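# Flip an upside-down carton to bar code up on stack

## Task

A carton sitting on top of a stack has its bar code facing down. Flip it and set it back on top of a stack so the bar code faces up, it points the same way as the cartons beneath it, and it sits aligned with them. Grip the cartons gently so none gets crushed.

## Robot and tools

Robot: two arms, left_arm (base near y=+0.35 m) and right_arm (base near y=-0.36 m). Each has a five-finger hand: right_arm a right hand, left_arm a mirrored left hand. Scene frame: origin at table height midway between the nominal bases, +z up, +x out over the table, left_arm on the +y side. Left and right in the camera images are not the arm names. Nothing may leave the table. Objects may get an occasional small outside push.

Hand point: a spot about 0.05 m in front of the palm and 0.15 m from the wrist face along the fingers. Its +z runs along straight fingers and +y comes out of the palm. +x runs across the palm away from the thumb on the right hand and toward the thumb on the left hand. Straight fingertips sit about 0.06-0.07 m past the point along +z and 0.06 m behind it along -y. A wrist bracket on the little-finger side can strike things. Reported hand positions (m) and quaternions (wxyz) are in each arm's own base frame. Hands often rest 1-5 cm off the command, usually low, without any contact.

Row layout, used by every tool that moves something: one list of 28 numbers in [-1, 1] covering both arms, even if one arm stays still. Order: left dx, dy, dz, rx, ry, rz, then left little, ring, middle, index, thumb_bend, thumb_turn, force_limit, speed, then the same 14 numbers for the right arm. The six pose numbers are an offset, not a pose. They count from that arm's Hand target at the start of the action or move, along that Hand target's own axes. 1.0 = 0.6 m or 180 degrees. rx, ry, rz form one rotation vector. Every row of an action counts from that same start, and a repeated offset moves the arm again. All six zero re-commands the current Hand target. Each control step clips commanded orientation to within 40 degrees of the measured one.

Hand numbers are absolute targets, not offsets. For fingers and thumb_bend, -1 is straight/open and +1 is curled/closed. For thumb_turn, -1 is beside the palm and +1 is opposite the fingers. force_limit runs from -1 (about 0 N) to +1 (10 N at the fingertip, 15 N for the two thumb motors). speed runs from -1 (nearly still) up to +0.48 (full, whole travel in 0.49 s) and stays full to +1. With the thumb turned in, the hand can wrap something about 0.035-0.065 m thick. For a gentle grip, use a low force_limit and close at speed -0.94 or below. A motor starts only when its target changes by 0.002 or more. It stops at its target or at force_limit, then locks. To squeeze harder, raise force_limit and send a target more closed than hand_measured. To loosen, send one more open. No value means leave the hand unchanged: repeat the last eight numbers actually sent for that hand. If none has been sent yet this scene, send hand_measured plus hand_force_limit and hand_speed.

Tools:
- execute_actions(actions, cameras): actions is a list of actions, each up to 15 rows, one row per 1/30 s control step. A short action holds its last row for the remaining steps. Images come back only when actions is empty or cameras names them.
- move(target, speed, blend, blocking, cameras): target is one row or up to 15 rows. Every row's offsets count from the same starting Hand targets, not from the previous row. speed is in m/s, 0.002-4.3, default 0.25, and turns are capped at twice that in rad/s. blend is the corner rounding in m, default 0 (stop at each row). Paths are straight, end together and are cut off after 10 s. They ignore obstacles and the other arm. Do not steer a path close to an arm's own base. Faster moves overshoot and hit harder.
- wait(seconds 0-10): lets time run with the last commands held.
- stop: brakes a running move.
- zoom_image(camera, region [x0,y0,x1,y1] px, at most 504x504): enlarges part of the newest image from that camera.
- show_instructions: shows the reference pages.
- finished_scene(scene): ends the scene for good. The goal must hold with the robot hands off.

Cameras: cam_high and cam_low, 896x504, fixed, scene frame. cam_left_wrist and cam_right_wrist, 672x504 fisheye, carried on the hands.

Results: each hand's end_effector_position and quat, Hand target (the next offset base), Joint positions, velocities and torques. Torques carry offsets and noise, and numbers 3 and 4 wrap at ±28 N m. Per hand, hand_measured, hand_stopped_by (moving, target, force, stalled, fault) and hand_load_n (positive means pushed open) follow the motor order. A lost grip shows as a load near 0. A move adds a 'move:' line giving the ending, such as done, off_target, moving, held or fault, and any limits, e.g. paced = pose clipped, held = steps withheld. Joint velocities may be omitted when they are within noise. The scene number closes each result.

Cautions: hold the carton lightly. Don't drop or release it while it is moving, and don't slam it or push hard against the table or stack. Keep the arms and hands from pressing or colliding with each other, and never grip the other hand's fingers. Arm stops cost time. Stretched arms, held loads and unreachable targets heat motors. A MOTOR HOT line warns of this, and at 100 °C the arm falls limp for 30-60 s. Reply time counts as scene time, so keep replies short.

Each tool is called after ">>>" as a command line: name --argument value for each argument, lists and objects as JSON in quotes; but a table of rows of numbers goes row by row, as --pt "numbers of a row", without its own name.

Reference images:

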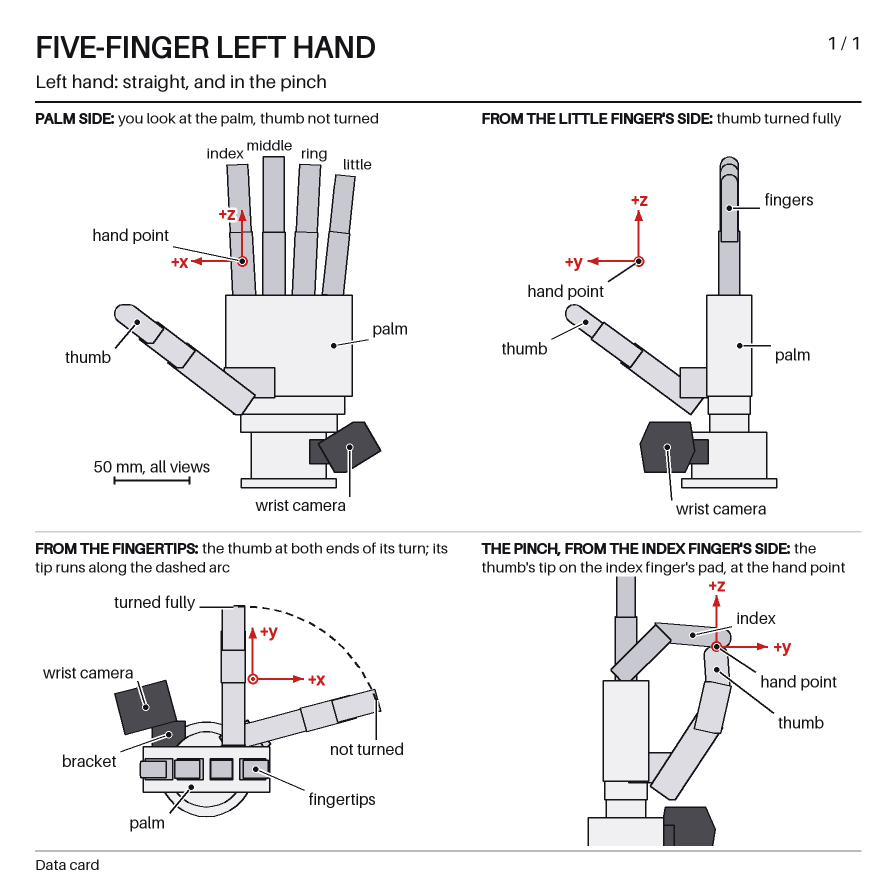

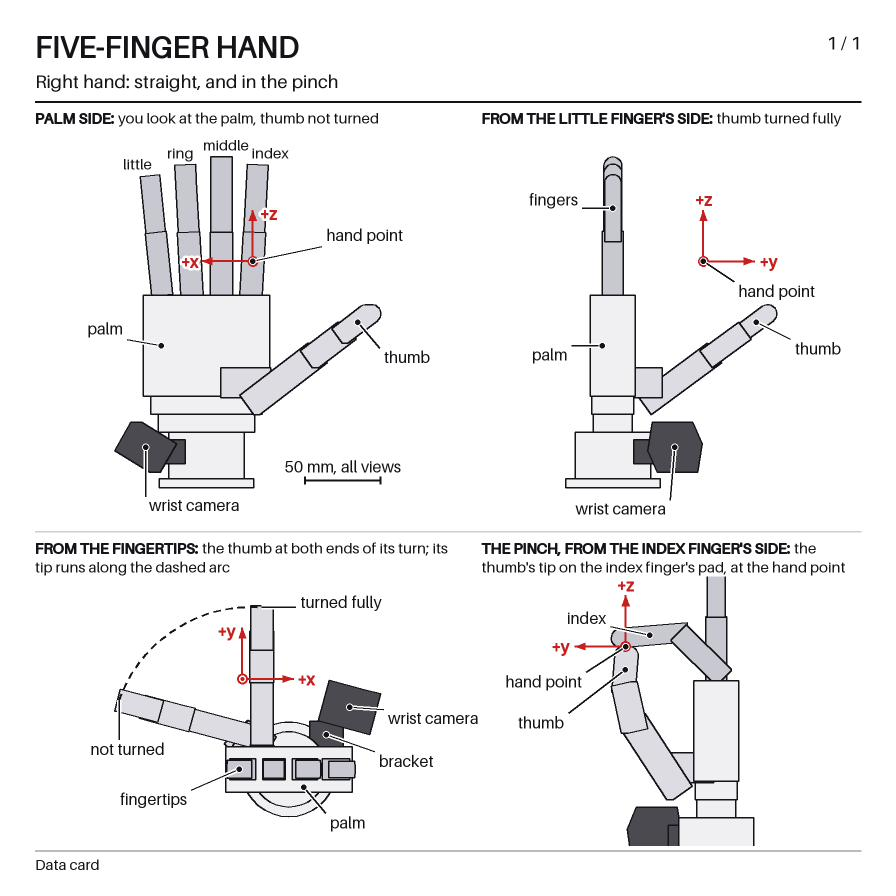

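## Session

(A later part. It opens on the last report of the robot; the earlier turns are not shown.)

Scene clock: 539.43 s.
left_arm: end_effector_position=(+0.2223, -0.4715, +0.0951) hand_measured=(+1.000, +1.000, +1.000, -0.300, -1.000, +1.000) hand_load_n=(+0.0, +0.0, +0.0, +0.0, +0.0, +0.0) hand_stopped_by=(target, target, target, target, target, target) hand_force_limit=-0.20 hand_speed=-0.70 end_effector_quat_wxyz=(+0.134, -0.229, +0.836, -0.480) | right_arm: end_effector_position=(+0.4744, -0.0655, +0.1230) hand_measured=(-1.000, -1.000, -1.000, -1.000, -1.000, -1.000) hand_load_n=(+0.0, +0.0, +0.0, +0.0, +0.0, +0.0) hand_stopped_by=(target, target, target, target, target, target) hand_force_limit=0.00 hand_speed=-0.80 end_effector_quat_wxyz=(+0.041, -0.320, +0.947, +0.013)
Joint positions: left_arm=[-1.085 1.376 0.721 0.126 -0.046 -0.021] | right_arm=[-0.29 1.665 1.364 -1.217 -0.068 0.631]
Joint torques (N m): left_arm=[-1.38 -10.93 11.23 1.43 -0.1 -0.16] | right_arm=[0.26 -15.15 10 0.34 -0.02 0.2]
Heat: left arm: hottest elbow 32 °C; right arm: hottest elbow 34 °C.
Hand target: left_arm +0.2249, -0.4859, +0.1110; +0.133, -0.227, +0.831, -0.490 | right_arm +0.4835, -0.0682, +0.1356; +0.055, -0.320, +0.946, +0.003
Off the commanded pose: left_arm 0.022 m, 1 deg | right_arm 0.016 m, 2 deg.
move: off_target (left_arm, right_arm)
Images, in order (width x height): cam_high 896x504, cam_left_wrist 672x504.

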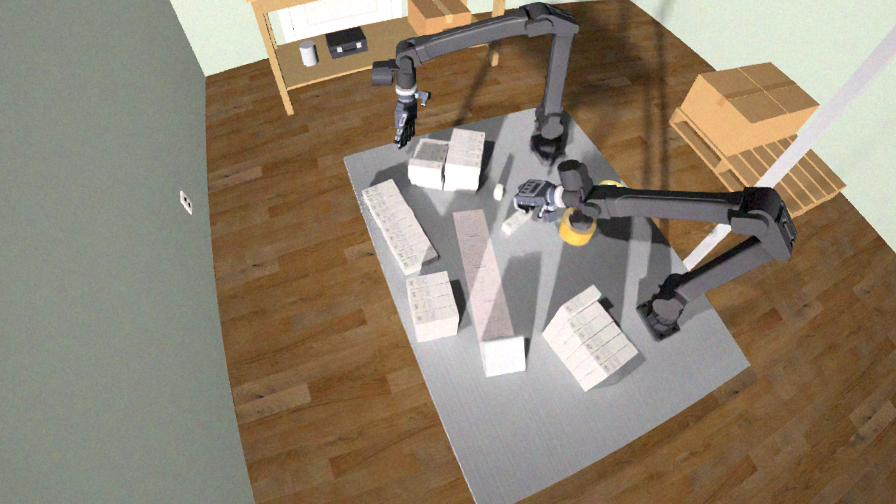

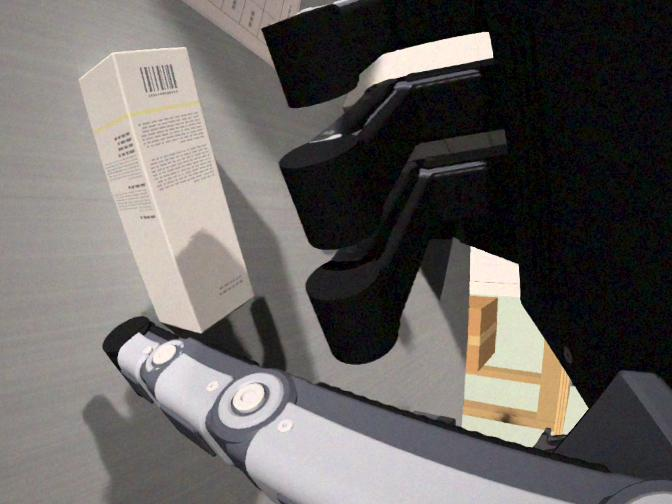

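>>> move --target '[-0.025,0.074,0.059,0,0.0389,0.0215,1,1,-0.3,-0.3,-0.85,1,-0.2,-0.3,0,0,0,0,0,0,-1,-1,-1,-1,-1,-1,0,-0.8]' --speed 0.1 --cameras '["cam_left_wrist","cam_high"]'

>>> zoom_image --camera "cam_left_wrist" --region '[50, 100, 450, 430]'

Scene clock: 553.83 s.
left_arm: end_effector_position=(+0.2335, -0.4798, +0.0519) hand_measured=(+1.000, +1.000, -0.300, -0.300, -0.850, +1.000) hand_load_n=(+0.0, +0.0, +0.0, +0.0, +0.0, +0.0) hand_stopped_by=(target, target, target, target, target, target) hand_force_limit=-0.20 hand_speed=-0.30 end_effector_quat_wxyz=(+0.093, -0.171, +0.850, -0.490) | right_arm: end_effector_position=(+0.4744, -0.0655, +0.1230) hand_measured=(-1.000, -1.000, -1.000, -1.000, -1.000, -1.000) hand_load_n=(+0.0, +0.0, +0.0, +0.0, +0.0, +0.0) hand_stopped_by=(target, target, target, target, target, target) hand_force_limit=0.00 hand_speed=-0.80 end_effector_quat_wxyz=(+0.041, -0.320, +0.947, +0.013)
Joint positions: left_arm=[-1.015 1.518 0.721 0.264 0.147 0.074] | right_arm=[-0.29 1.665 1.364 -1.217 -0.068 0.631]
Joint torques (N m): left_arm=[-0.15 -11.28 8.59 2.62 0.15 -0.05] | right_arm=[0.26 -15.09 10 0.32 -0.02 0.21]
Heat: left arm: hottest elbow 34 °C; right arm: hottest elbow 34 °C.
Hand target: left_arm +0.2425, -0.4865, +0.0552; +0.099, -0.168, +0.845, -0.498 | right_arm +0.4835, -0.0682, +0.1356; +0.055, -0.320, +0.946, +0.003
Off the commanded pose: left_arm 0.012 m, 1 deg | right_arm 0.016 m, 2 deg.
move: off_target (left_arm, right_arm)
Images, in order (width x height): cam_high 896x504, cam_left_wrist 672x504.

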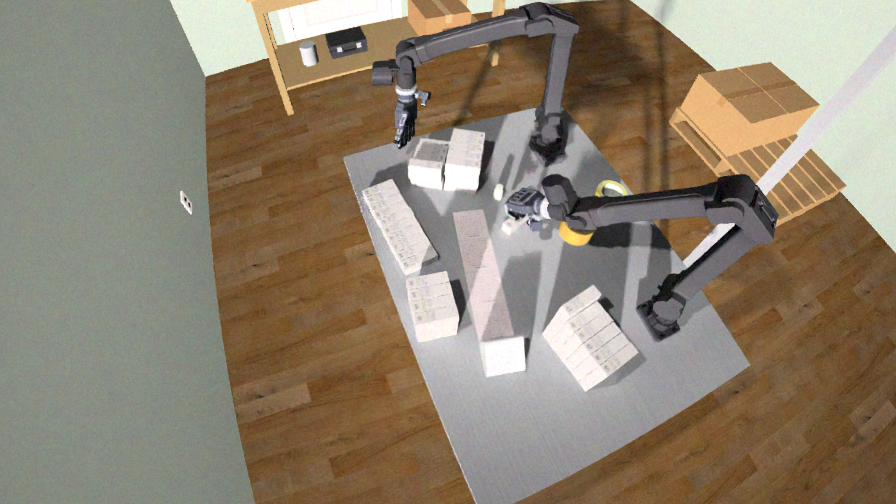

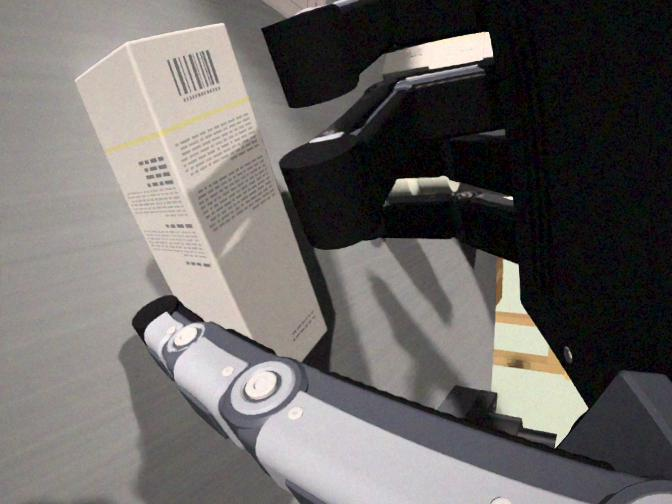

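Scaled by 1.260 from the camera's 672x504 image, which has a finer 960x720 frame.

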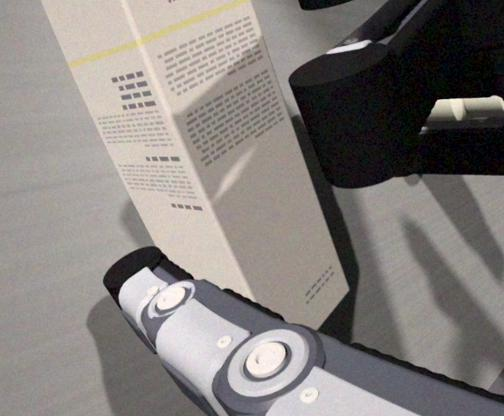

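>>> move --target '[-0.0143,0.0257,0.0293,0,0,0,1,1,-0.3,-0.3,-0.85,1,-0.2,-0.3,0,0,0,0,0,0,-1,-1,-1,-1,-1,-1,0,-0.8]' --speed 0.06 --cameras '["cam_left_wrist"]'

Scene clock: 565.07 s.
left_arm: end_effector_position=(+0.2428, -0.4808, +0.0276) hand_measured=(+1.000, +1.000, -0.300, -0.300, -0.850, +1.000) hand_load_n=(+0.0, +0.0, +0.0, +0.0, +0.0, +0.0) hand_stopped_by=(target, target, target, target, target, target) hand_force_limit=-0.20 hand_speed=-0.30 end_effector_quat_wxyz=(+0.092, -0.172, +0.851, -0.487) | right_arm: end_effector_position=(+0.4744, -0.0655, +0.1230) hand_measured=(-1.000, -1.000, -1.000, -1.000, -1.000, -1.000) hand_load_n=(+0.0, +0.0, +0.0, +0.0, +0.0, +0.0) hand_stopped_by=(target, target, target, target, target, target) hand_force_limit=0.00 hand_speed=-0.80 end_effector_quat_wxyz=(+0.041, -0.320, +0.947, +0.013)
Joint positions: left_arm=[-0.997 1.59 0.721 0.328 0.162 0.083] | right_arm=[-0.29 1.665 1.364 -1.217 -0.068 0.631]
Joint torques (N m): left_arm=[-0.15 -11.93 8.72 2.56 0.15 -0.02] | right_arm=[0.26 -15.03 9.98 0.35 -0.01 0.2]
Heat: left arm: hottest elbow 33 °C; right arm: hottest elbow 34 °C.
Hand target: left_arm +0.2535, -0.4905, +0.0331; +0.099, -0.168, +0.845, -0.498 | right_arm +0.4835, -0.0682, +0.1356; +0.055, -0.320, +0.946, +0.003
Off the commanded pose: left_arm 0.015 m, 2 deg | right_arm 0.016 m, 2 deg.
move: off_target (left_arm, right_arm)
Images, in order (width x height): cam_left_wrist 672x504.

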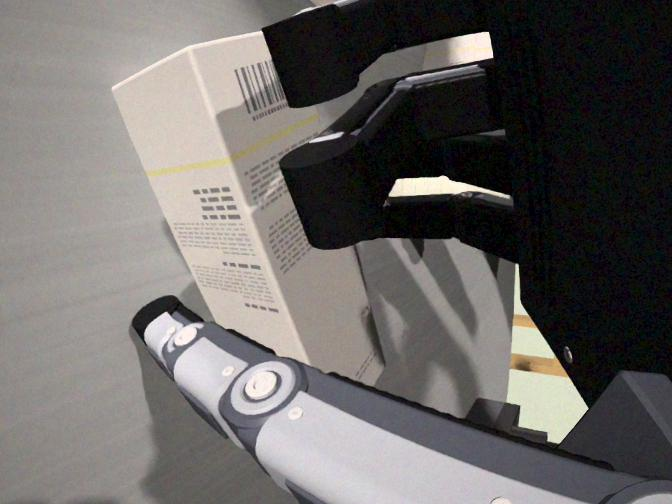

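>>> move --target '[0,0,0,0,0,0,1,1,0.4,0.4,-0.6,1,-0.8,-0.92,0,0,0,0,0,0,-1,-1,-1,-1,-1,-1,0,-0.8]' --speed 0.05 --cameras '["cam_left_wrist"]'

>>> zoom_image --camera "cam_left_wrist" --region '[100, 20, 450, 420]'

Scene clock: 571.67 s.
left_arm: end_effector_position=(+0.2427, -0.4808, +0.0276) hand_measured=(+1.000, +1.000, +0.080, +0.118, -0.652, +1.000) hand_load_n=(+0.0, +0.0, +1.5, +1.0, +2.5, +0.5) hand_stopped_by=(target, target, force, force, force, target) hand_force_limit=-0.80 hand_speed=-0.92 end_effector_quat_wxyz=(+0.092, -0.172, +0.851, -0.487) | right_arm: end_effector_position=(+0.4744, -0.0655, +0.1230) hand_measured=(-1.000, -1.000, -1.000, -1.000, -1.000, -1.000) hand_load_n=(+0.0, +0.0, +0.0, +0.0, +0.0, +0.0) hand_stopped_by=(target, target, target, target, target, target) hand_force_limit=0.00 hand_speed=-0.80 end_effector_quat_wxyz=(+0.041, -0.320, +0.947, +0.013)
Joint positions: left_arm=[-0.997 1.59 0.721 0.328 0.162 0.084] | right_arm=[-0.29 1.665 1.364 -1.217 -0.068 0.631]
Joint torques (N m): left_arm=[-0.15 -11.93 8.7 2.62 0.15 -0.02] | right_arm=[0.21 -15.09 9.99 0.34 -0.01 0.19]
Heat: left arm: hottest elbow 33 °C; right arm: hottest elbow 34 °C.
Hand target: left_arm +0.2535, -0.4905, +0.0331; +0.099, -0.168, +0.845, -0.498 | right_arm +0.4835, -0.0682, +0.1356; +0.055, -0.320, +0.946, +0.003
Off the commanded pose: left_arm 0.016 m, 2 deg | right_arm 0.016 m, 2 deg.
move: off_target (left_arm, right_arm)
Images, in order (width x height): cam_left_wrist 672x504.

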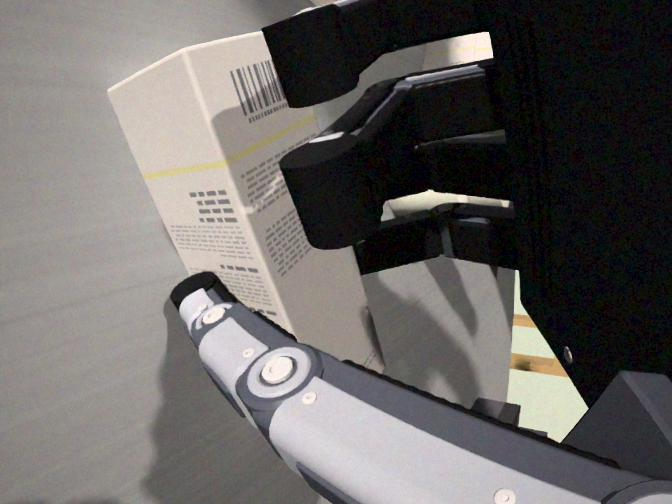

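Scaled by 1.260 from the camera's 672x504 image, which has a finer 960x720 frame.

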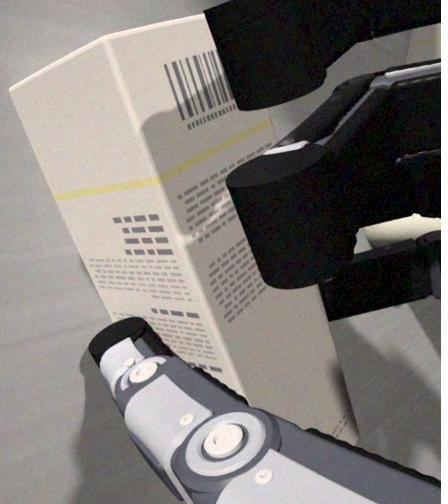

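>>> move --pt "0.0077 -0.2318 -0.132 0 0 0 1 1 0.4 0.4 -0.6 1 -0.8 -0.92 0 0 0 0 0 0 -1 -1 -1 -1 -1 -1 0 -0.8" --pt "-0.1932 -0.276 -0.4543 0 0.0632 0.035 1 1 0.4 0.4 -0.6 1 -0.8 -0.92 0 0 0 0 0 0 -1 -1 -1 -1 -1 -1 0 -0.8" --pt "-0.2837 -0.0645 -0.682 0 0.0632 0.035 1 1 0.4 0.4 -0.6 1 -0.8 -0.92 0 0 0 0 0 0 -1 -1 -1 -1 -1 -1 0 -0.8" --speed '[0.1,0.13,0.12]' --blend '[0.03,0.04,0]' --cameras '["cam_left_wrist","cam_low","cam_high"]'

>>> zoom_image --camera "cam_left_wrist" --region '[0, 0, 400, 400]'

>>> zoom_image --camera "cam_low" --region '[320, 100, 440, 240]'

Scene clock: 587.40 s.
left_arm: end_effector_position=(+0.2755, -0.1144, +0.2588) hand_measured=(+1.000, +1.000, +0.080, +0.118, -0.652, +1.000) hand_load_n=(+0.0, +0.0, +1.5, +1.0, +2.5, +0.5) hand_stopped_by=(target, target, force, force, force, target) hand_force_limit=-0.80 hand_speed=-0.92 end_effector_quat_wxyz=(+0.038, -0.072, +0.859, -0.505) | right_arm: end_effector_position=(+0.4744, -0.0655, +0.1230) hand_measured=(-1.000, -1.000, -1.000, -1.000, -1.000, -1.000) hand_load_n=(+0.0, +0.0, +0.0, +0.0, +0.0, +0.0) hand_stopped_by=(target, target, target, target, target, target) hand_force_limit=0.00 hand_speed=-0.80 end_effector_quat_wxyz=(+0.041, -0.320, +0.947, +0.013)
Joint positions: left_arm=[0.104 1.063 1.023 -1.434 1.059 1.45] | right_arm=[-0.29 1.665 1.364 -1.217 -0.068 0.631]
Joint torques (N m): left_arm=[-0.03 -5.07 10.63 0.09 0.89 0] | right_arm=[0.21 -15.09 10.03 0.36 -0.01 0.19]
Heat: left arm: hottest elbow 34 °C; right arm: hottest elbow 34 °C.
Hand target: left_arm +0.2811, -0.1120, +0.2652; +0.042, -0.071, +0.859, -0.506 | right_arm +0.4835, -0.0682, +0.1356; +0.055, -0.320, +0.946, +0.003
Off the commanded pose: left_arm 0.009 m, 0 deg | right_arm 0.016 m, 2 deg.
move: off_target (right_arm)
Images, in order (width x height): cam_high 896x504, cam_low 896x504, cam_left_wrist 672x504.

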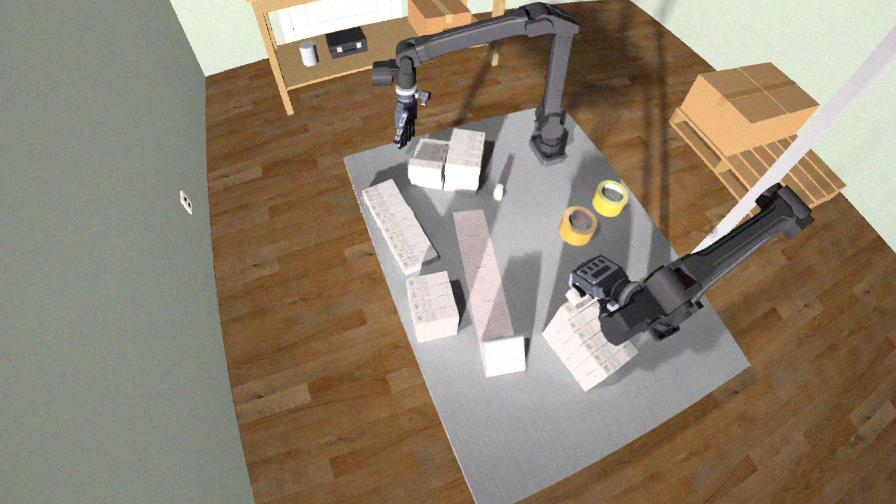

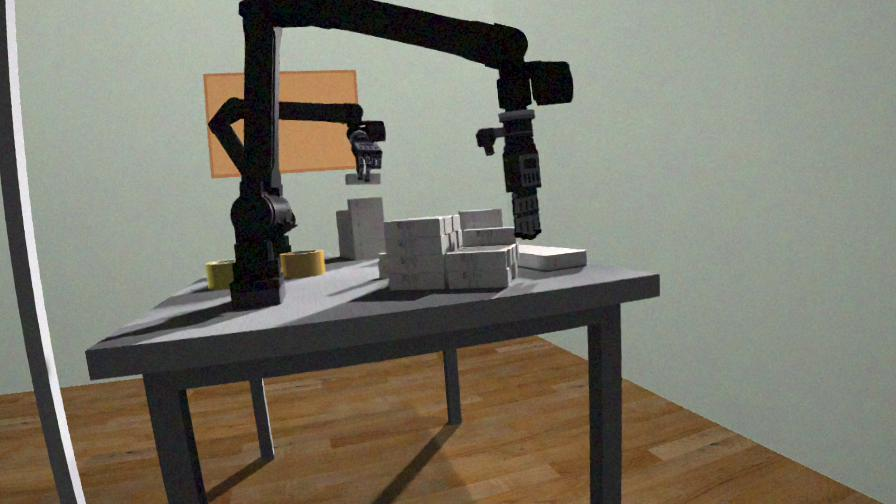

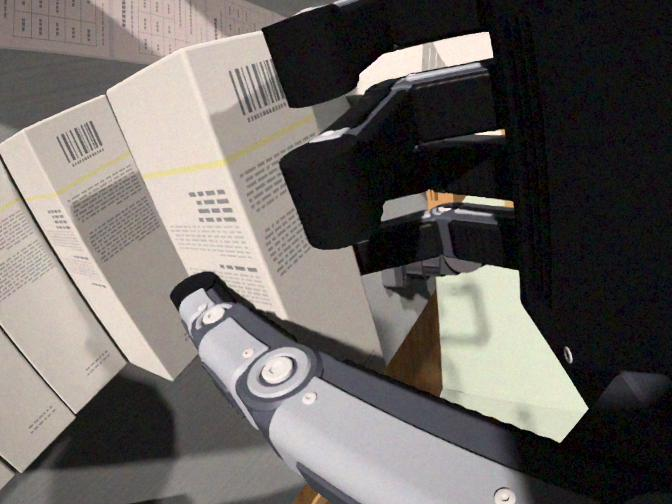

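Scaled by 1.260 from the camera's 672x504 image, which has a finer 960x720 frame.

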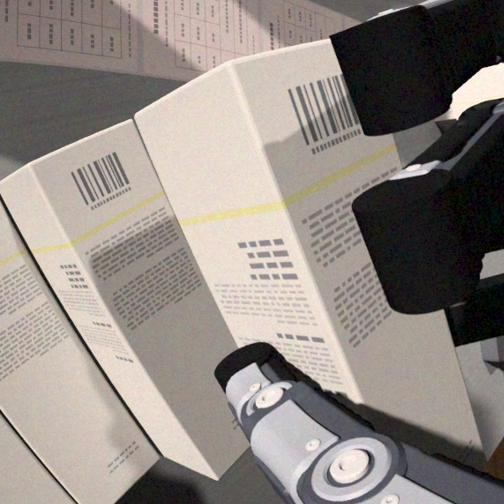

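Scaled by 3.600 from the camera's 896x504 image, which has a finer 1280x720 frame.

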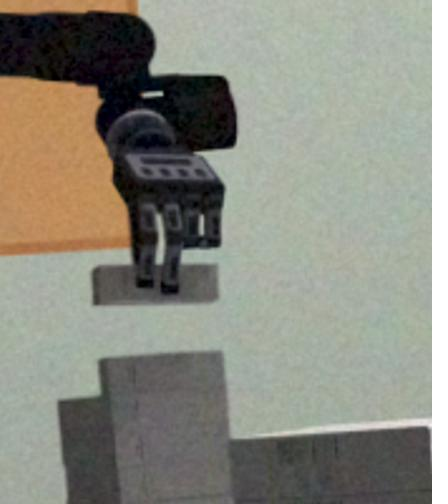

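>>> move --target '[0.0035,0.0655,0.0303,0,-0.0097,-0.0054,1,1,0.4,0.4,-0.6,1,-0.8,-0.92,0,0,0,0,0,0,-1,-1,-1,-1,-1,-1,0,-0.8]' --speed 0.06 --cameras '["cam_left_wrist","cam_low","cam_high"]'

>>> zoom_image --camera "cam_left_wrist" --region '[0, 0, 400, 400]'

>>> zoom_image --camera "cam_low" --region '[320, 120, 420, 240]'

>>> zoom_image --camera "cam_high" --region '[530, 240, 660, 400]'

Scene clock: 616.63 s.
left_arm: end_effector_position=(+0.2767, -0.1113, +0.2218) hand_measured=(+1.000, +1.000, +0.080, +0.118, -0.652, +1.000) hand_load_n=(+0.0, +0.0, +1.5, +1.0, +2.5, +0.5) hand_stopped_by=(target, target, force, force, force, target) hand_force_limit=-0.80 hand_speed=-0.92 end_effector_quat_wxyz=(+0.044, -0.083, +0.858, -0.505) | right_arm: end_effector_position=(+0.4744, -0.0655, +0.1230) hand_measured=(-1.000, -1.000, -1.000, -1.000, -1.000, -1.000) hand_load_n=(+0.0, +0.0, +0.0, +0.0, -0.5, +0.0) hand_stopped_by=(target, target, target, target, target, target) hand_force_limit=0.00 hand_speed=-0.80 end_effector_quat_wxyz=(+0.041, -0.320, +0.947, +0.013)
Joint positions: left_arm=[0.117 1.063 0.925 -1.315 1.059 1.426] | right_arm=[-0.29 1.665 1.364 -1.217 -0.068 0.631]
Joint torques (N m): left_arm=[-0.15 -6.48 8.43 1.06 0.78 -0.19] | right_arm=[0.38 -15.27 10 0.34 -0.01 0.21]
Heat: left arm: hottest elbow 35 °C; right arm: hottest elbow 34 °C.
Hand target: left_arm +0.2785, -0.1093, +0.2221; +0.051, -0.086, +0.857, -0.505 | right_arm +0.4835, -0.0682, +0.1356; +0.055, -0.320, +0.946, +0.003
Off the commanded pose: left_arm 0.003 m, 1 deg | right_arm 0.016 m, 2 deg.
move: off_target (right_arm)
Images, in order (width x height): cam_high 896x504, cam_low 896x504, cam_left_wrist 672x504.

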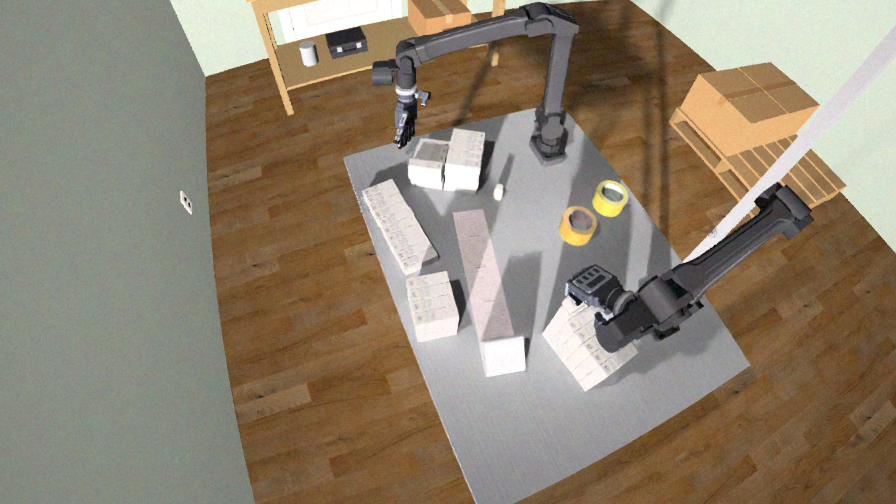

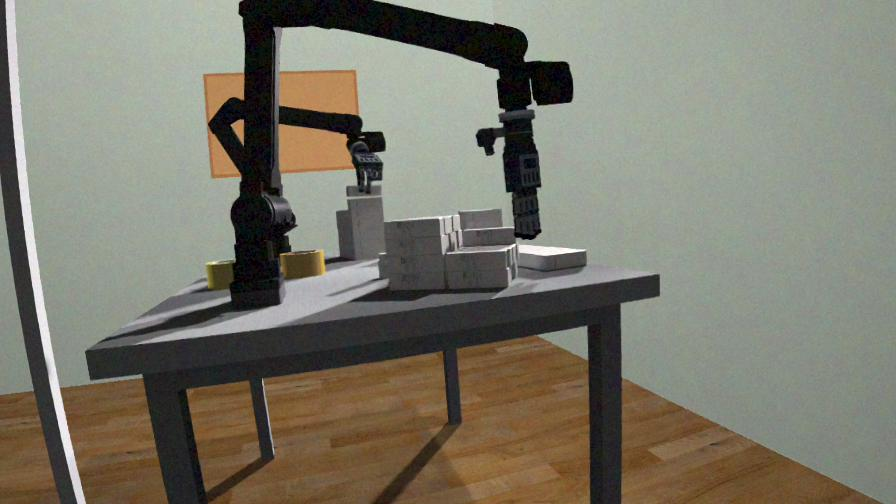

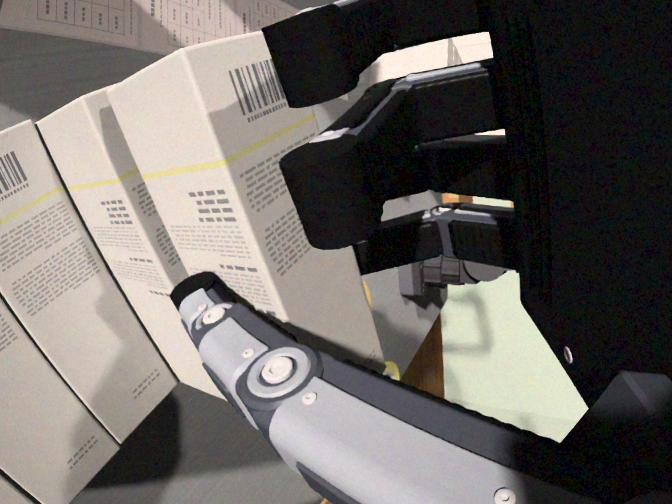

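Scaled by 1.260 from the camera's 672x504 image, which has a finer 960x720 frame.

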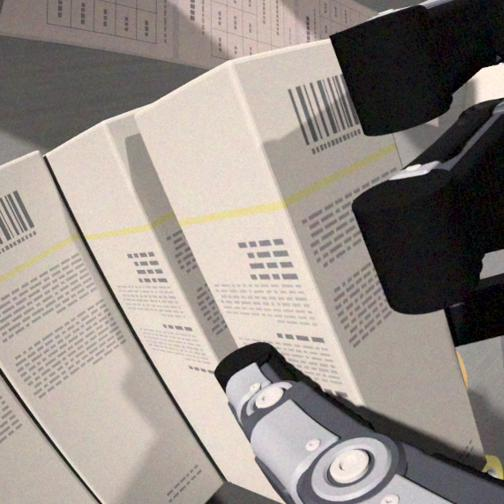

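Scaled by 4.200 from the camera's 896x504 image, which has a finer 1280x720 frame.

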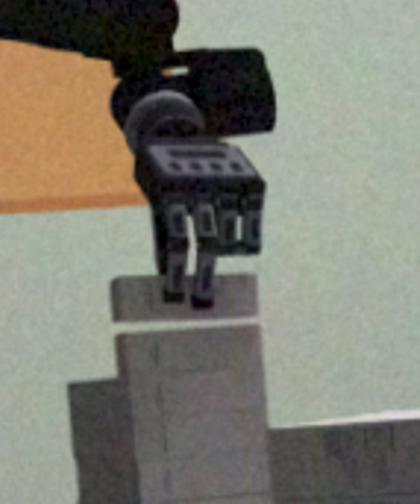

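Scaled by 3.150 from the camera's 896x504 image, which has a finer 1280x720 frame.

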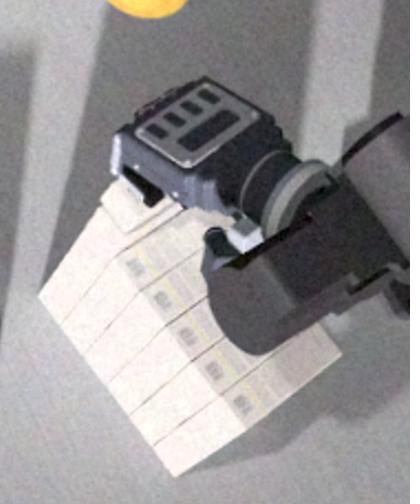

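>>> move --target '[-0.0032,0.0145,0.005,0,0,0,1,1,0.4,0.4,-0.6,1,-0.8,-0.92,0,0,0,0,0,0,-1,-1,-1,-1,-1,-1,0,-0.8]' --speed 0.04 --cameras '["cam_left_wrist","cam_low"]'

>>> zoom_image --camera "cam_left_wrist" --region '[0, 0, 300, 300]'

>>> zoom_image --camera "cam_low" --region '[320, 150, 400, 230]'

Scene clock: 628.93 s.
left_arm: end_effector_position=(+0.2768, -0.1098, +0.2161) hand_measured=(+1.000, +1.000, +0.080, +0.118, -0.652, +1.000) hand_load_n=(+0.0, +0.0, +2.0, +1.0, +2.5, +0.5) hand_stopped_by=(target, target, force, force, force, target) hand_force_limit=-0.80 hand_speed=-0.92 end_effector_quat_wxyz=(+0.046, -0.085, +0.858, -0.505) | right_arm: end_effector_position=(+0.4744, -0.0655, +0.1230) hand_measured=(-1.000, -1.000, -1.000, -1.000, -1.000, -1.000) hand_load_n=(+0.0, +0.0, +0.0, +0.0, -0.5, +0.0) hand_stopped_by=(target, target, target, target, target, target) hand_force_limit=0.00 hand_speed=-0.80 end_effector_quat_wxyz=(+0.041, -0.320, +0.947, +0.013)
Joint positions: left_arm=[0.123 1.063 0.91 -1.299 1.059 1.425] | right_arm=[-0.29 1.665 1.364 -1.217 -0.068 0.631]
Joint torques (N m): left_arm=[0.09 -5.48 8.34 1.11 0.8 -0.07] | right_arm=[0.21 -15.09 9.98 0.34 -0.01 0.2]
Heat: left arm: hottest elbow 34 °C; right arm: hottest elbow 34 °C.
Hand target: left_arm +0.2800, -0.1073, +0.2130; +0.051, -0.086, +0.857, -0.505 | right_arm +0.4835, -0.0682, +0.1356; +0.055, -0.320, +0.946, +0.003
Off the commanded pose: left_arm 0.005 m, 1 deg | right_arm 0.016 m, 2 deg.
move: off_target (right_arm)
Images, in order (width x height): cam_low 896x504, cam_left_wrist 672x504.

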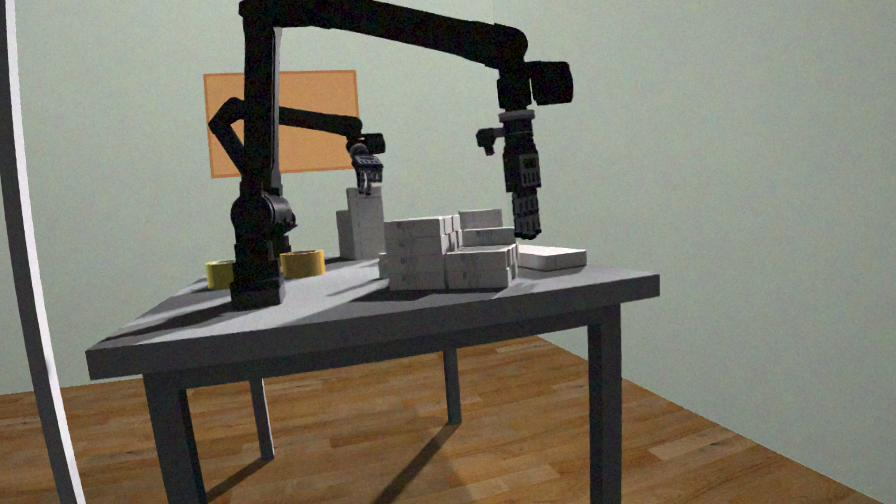

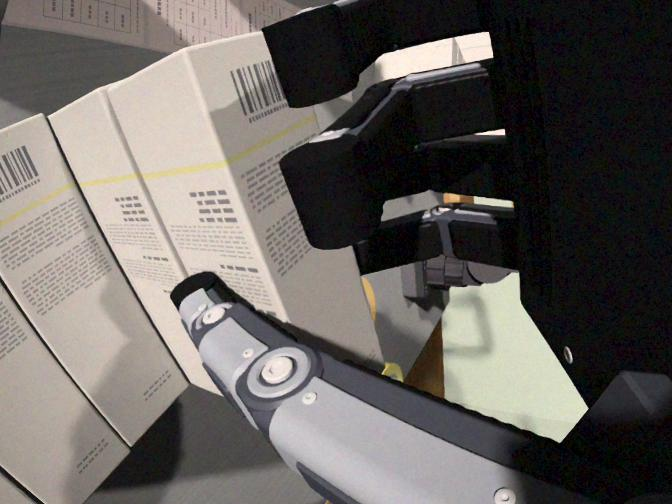

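Scaled by 1.680 from the camera's 672x504 image, which has a finer 960x720 frame.

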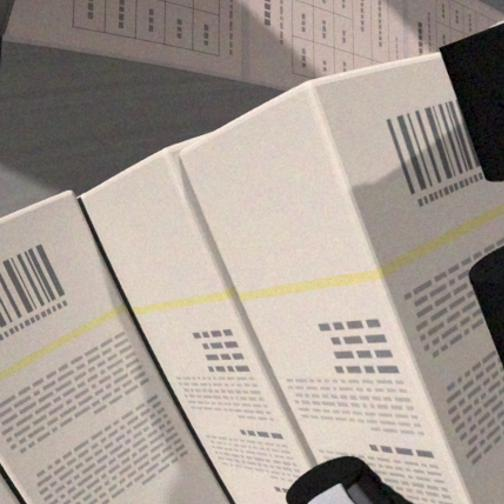

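Scaled by 6.300 from the camera's 896x504 image, which has a finer 1280x720 frame.

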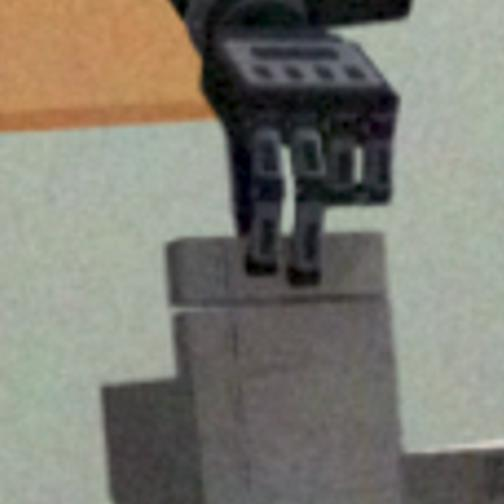

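>>> move --target '[-0.0025,0.008,0.0015,0,0,0,1,1,0.4,0.4,-0.6,1,-0.8,-0.92,0,0,0,0,0,0,-1,-1,-1,-1,-1,-1,0,-0.8]' --speed 0.03 --cameras '["cam_left_wrist","cam_low"]'

>>> zoom_image --camera "cam_left_wrist" --region '[0, 0, 300, 300]'

>>> zoom_image --camera "cam_low" --region '[320, 150, 400, 230]'

Scene clock: 633.00 s.
left_arm: end_effector_position=(+0.2774, -0.1085, +0.2147) hand_measured=(+1.000, +1.000, +0.080, +0.118, -0.652, +1.000) hand_load_n=(+0.5, +0.0, +2.0, +1.5, +2.0, +0.5) hand_stopped_by=(target, target, force, force, force, target) hand_force_limit=-0.80 hand_speed=-0.92 end_effector_quat_wxyz=(+0.048, -0.086, +0.857, -0.505) | right_arm: end_effector_position=(+0.4744, -0.0655, +0.1230) hand_measured=(-1.000, -1.000, -1.000, -1.000, -1.000, -1.000) hand_load_n=(+0.0, +0.0, +0.0, +0.0, +0.0, -0.5) hand_stopped_by=(target, target, target, target, target, target) hand_force_limit=0.00 hand_speed=-0.80 end_effector_quat_wxyz=(+0.041, -0.320, +0.947, +0.013)
Joint positions: left_arm=[0.128 1.063 0.906 -1.295 1.061 1.43] | right_arm=[-0.29 1.665 1.364 -1.217 -0.068 0.631]
Joint torques (N m): left_arm=[0.09 -4.78 8.13 1.1 0.77 0] | right_arm=[0.26 -15.15 10 0.34 -0.01 0.2]
Heat: left arm: hottest elbow 34 °C; right arm: hottest elbow 34 °C.
Hand target: left_arm +0.2812, -0.1055, +0.2084; +0.051, -0.086, +0.857, -0.505 | right_arm +0.4835, -0.0682, +0.1356; +0.055, -0.320, +0.946, +0.003
Off the commanded pose: left_arm 0.008 m, 0 deg | right_arm 0.016 m, 2 deg.
move: off_target (right_arm)
Images, in order (width x height): cam_low 896x504, cam_left_wrist 672x504.

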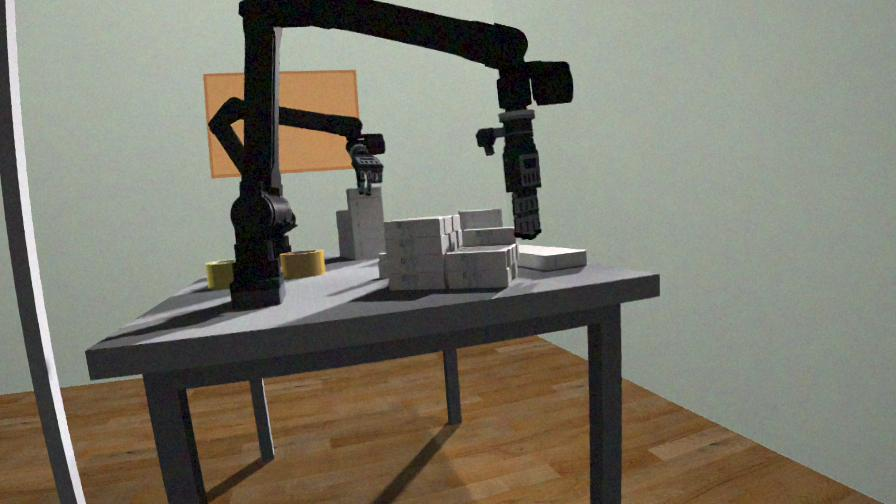

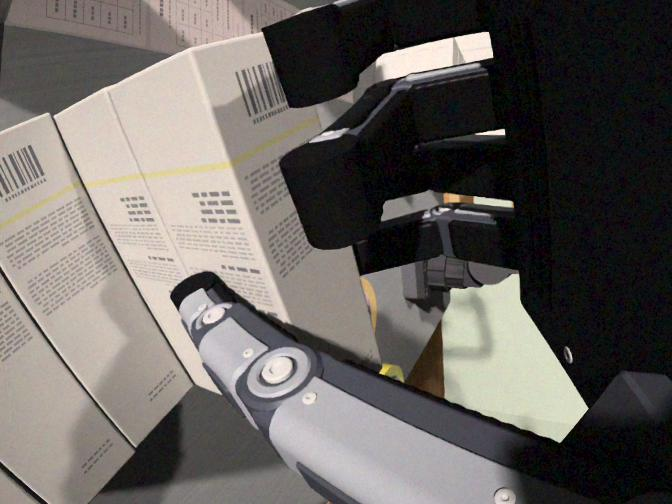

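Scaled by 1.680 from the camera's 672x504 image, which has a finer 960x720 frame.

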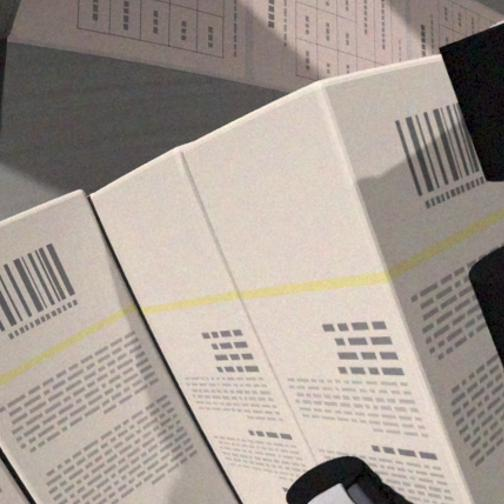

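Scaled by 6.300 from the camera's 896x504 image, which has a finer 1280x720 frame.

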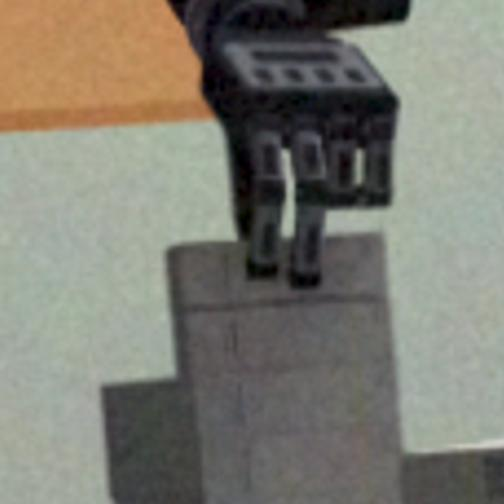

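>>> move --target '[0,-0.0092,-0.0051,0,0,0,1,1,-0.2,-0.2,-0.85,1,-0.5,-0.8,0,0,0,0,0,0,-1,-1,-1,-1,-1,-1,0,-0.8]' --speed 0.03 --cameras '["cam_left_wrist","cam_low"]'

>>> zoom_image --camera "cam_left_wrist" --region '[0, 0, 300, 300]'

>>> zoom_image --camera "cam_low" --region '[320, 150, 400, 230]'

Scene clock: 637.37 s.
left_arm: end_effector_position=(+0.2775, -0.1082, +0.2147) hand_measured=(+1.000, +1.000, -0.200, -0.200, -0.850, +1.000) hand_load_n=(+0.0, +0.0, +0.0, +0.0, +0.0, +0.0) hand_stopped_by=(target, target, target, target, target, target) hand_force_limit=-0.50 hand_speed=-0.80 end_effector_quat_wxyz=(+0.049, -0.085, +0.857, -0.505) | right_arm: end_effector_position=(+0.4744, -0.0655, +0.1230) hand_measured=(-1.000, -1.000, -1.000, -1.000, -1.000, -1.000) hand_load_n=(+0.0, +0.0, +0.0, +0.0, +0.0, +0.0) hand_stopped_by=(target, target, target, target, target, target) hand_force_limit=0.00 hand_speed=-0.80 end_effector_quat_wxyz=(+0.041, -0.320, +0.947, +0.013)
Joint positions: left_arm=[0.129 1.063 0.906 -1.295 1.061 1.432] | right_arm=[-0.29 1.665 1.364 -1.217 -0.068 0.631]
Joint torques (N m): left_arm=[-0.03 -5.07 9.22 0.49 0.78 -0.02] | right_arm=[0.38 -15.03 10 0.34 -0.01 0.2]
Heat: left arm: hottest elbow 34 °C; right arm: hottest elbow 34 °C.
Hand target: left_arm +0.2812, -0.1055, +0.2147; +0.051, -0.086, +0.857, -0.505 | right_arm +0.4835, -0.0682, +0.1356; +0.055, -0.320, +0.946, +0.003
Off the commanded pose: left_arm 0.005 m, 0 deg | right_arm 0.016 m, 2 deg.
move: off_target (right_arm)
Images, in order (width x height): cam_low 896x504, cam_left_wrist 672x504.

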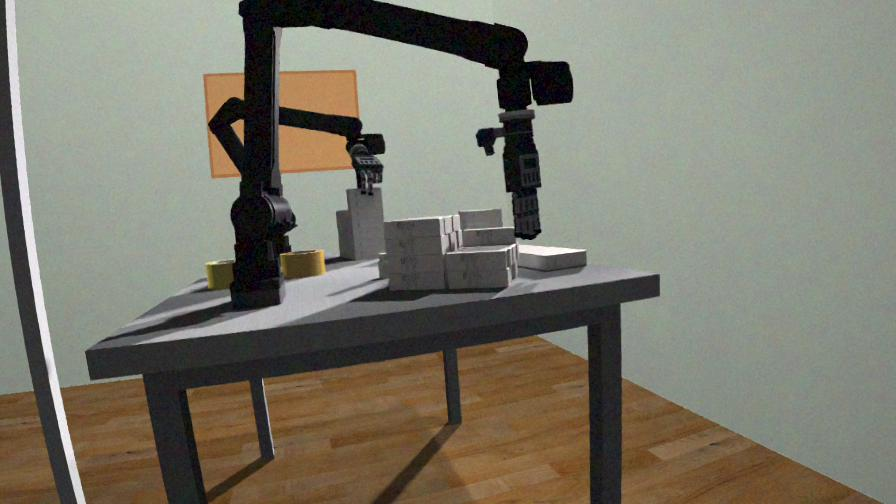

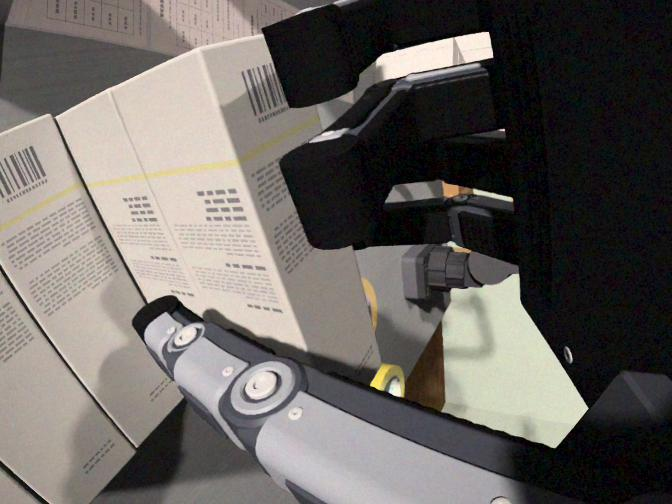

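Scaled by 1.680 from the camera's 672x504 image, which has a finer 960x720 frame.

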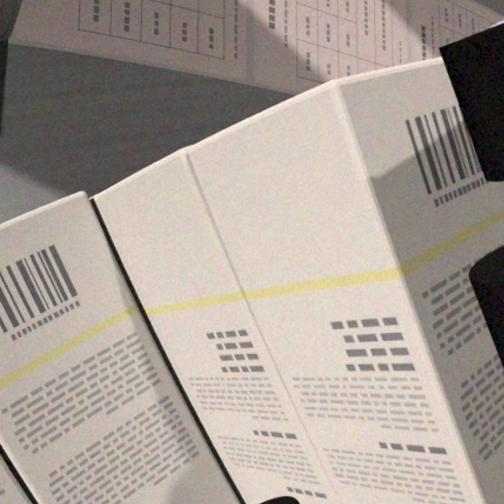

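Scaled by 6.300 from the camera's 896x504 image, which has a finer 1280x720 frame.

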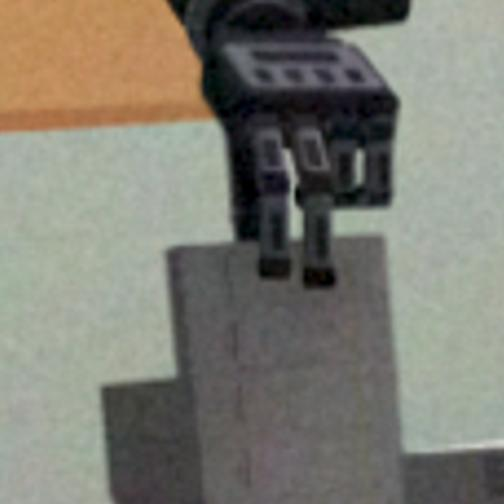

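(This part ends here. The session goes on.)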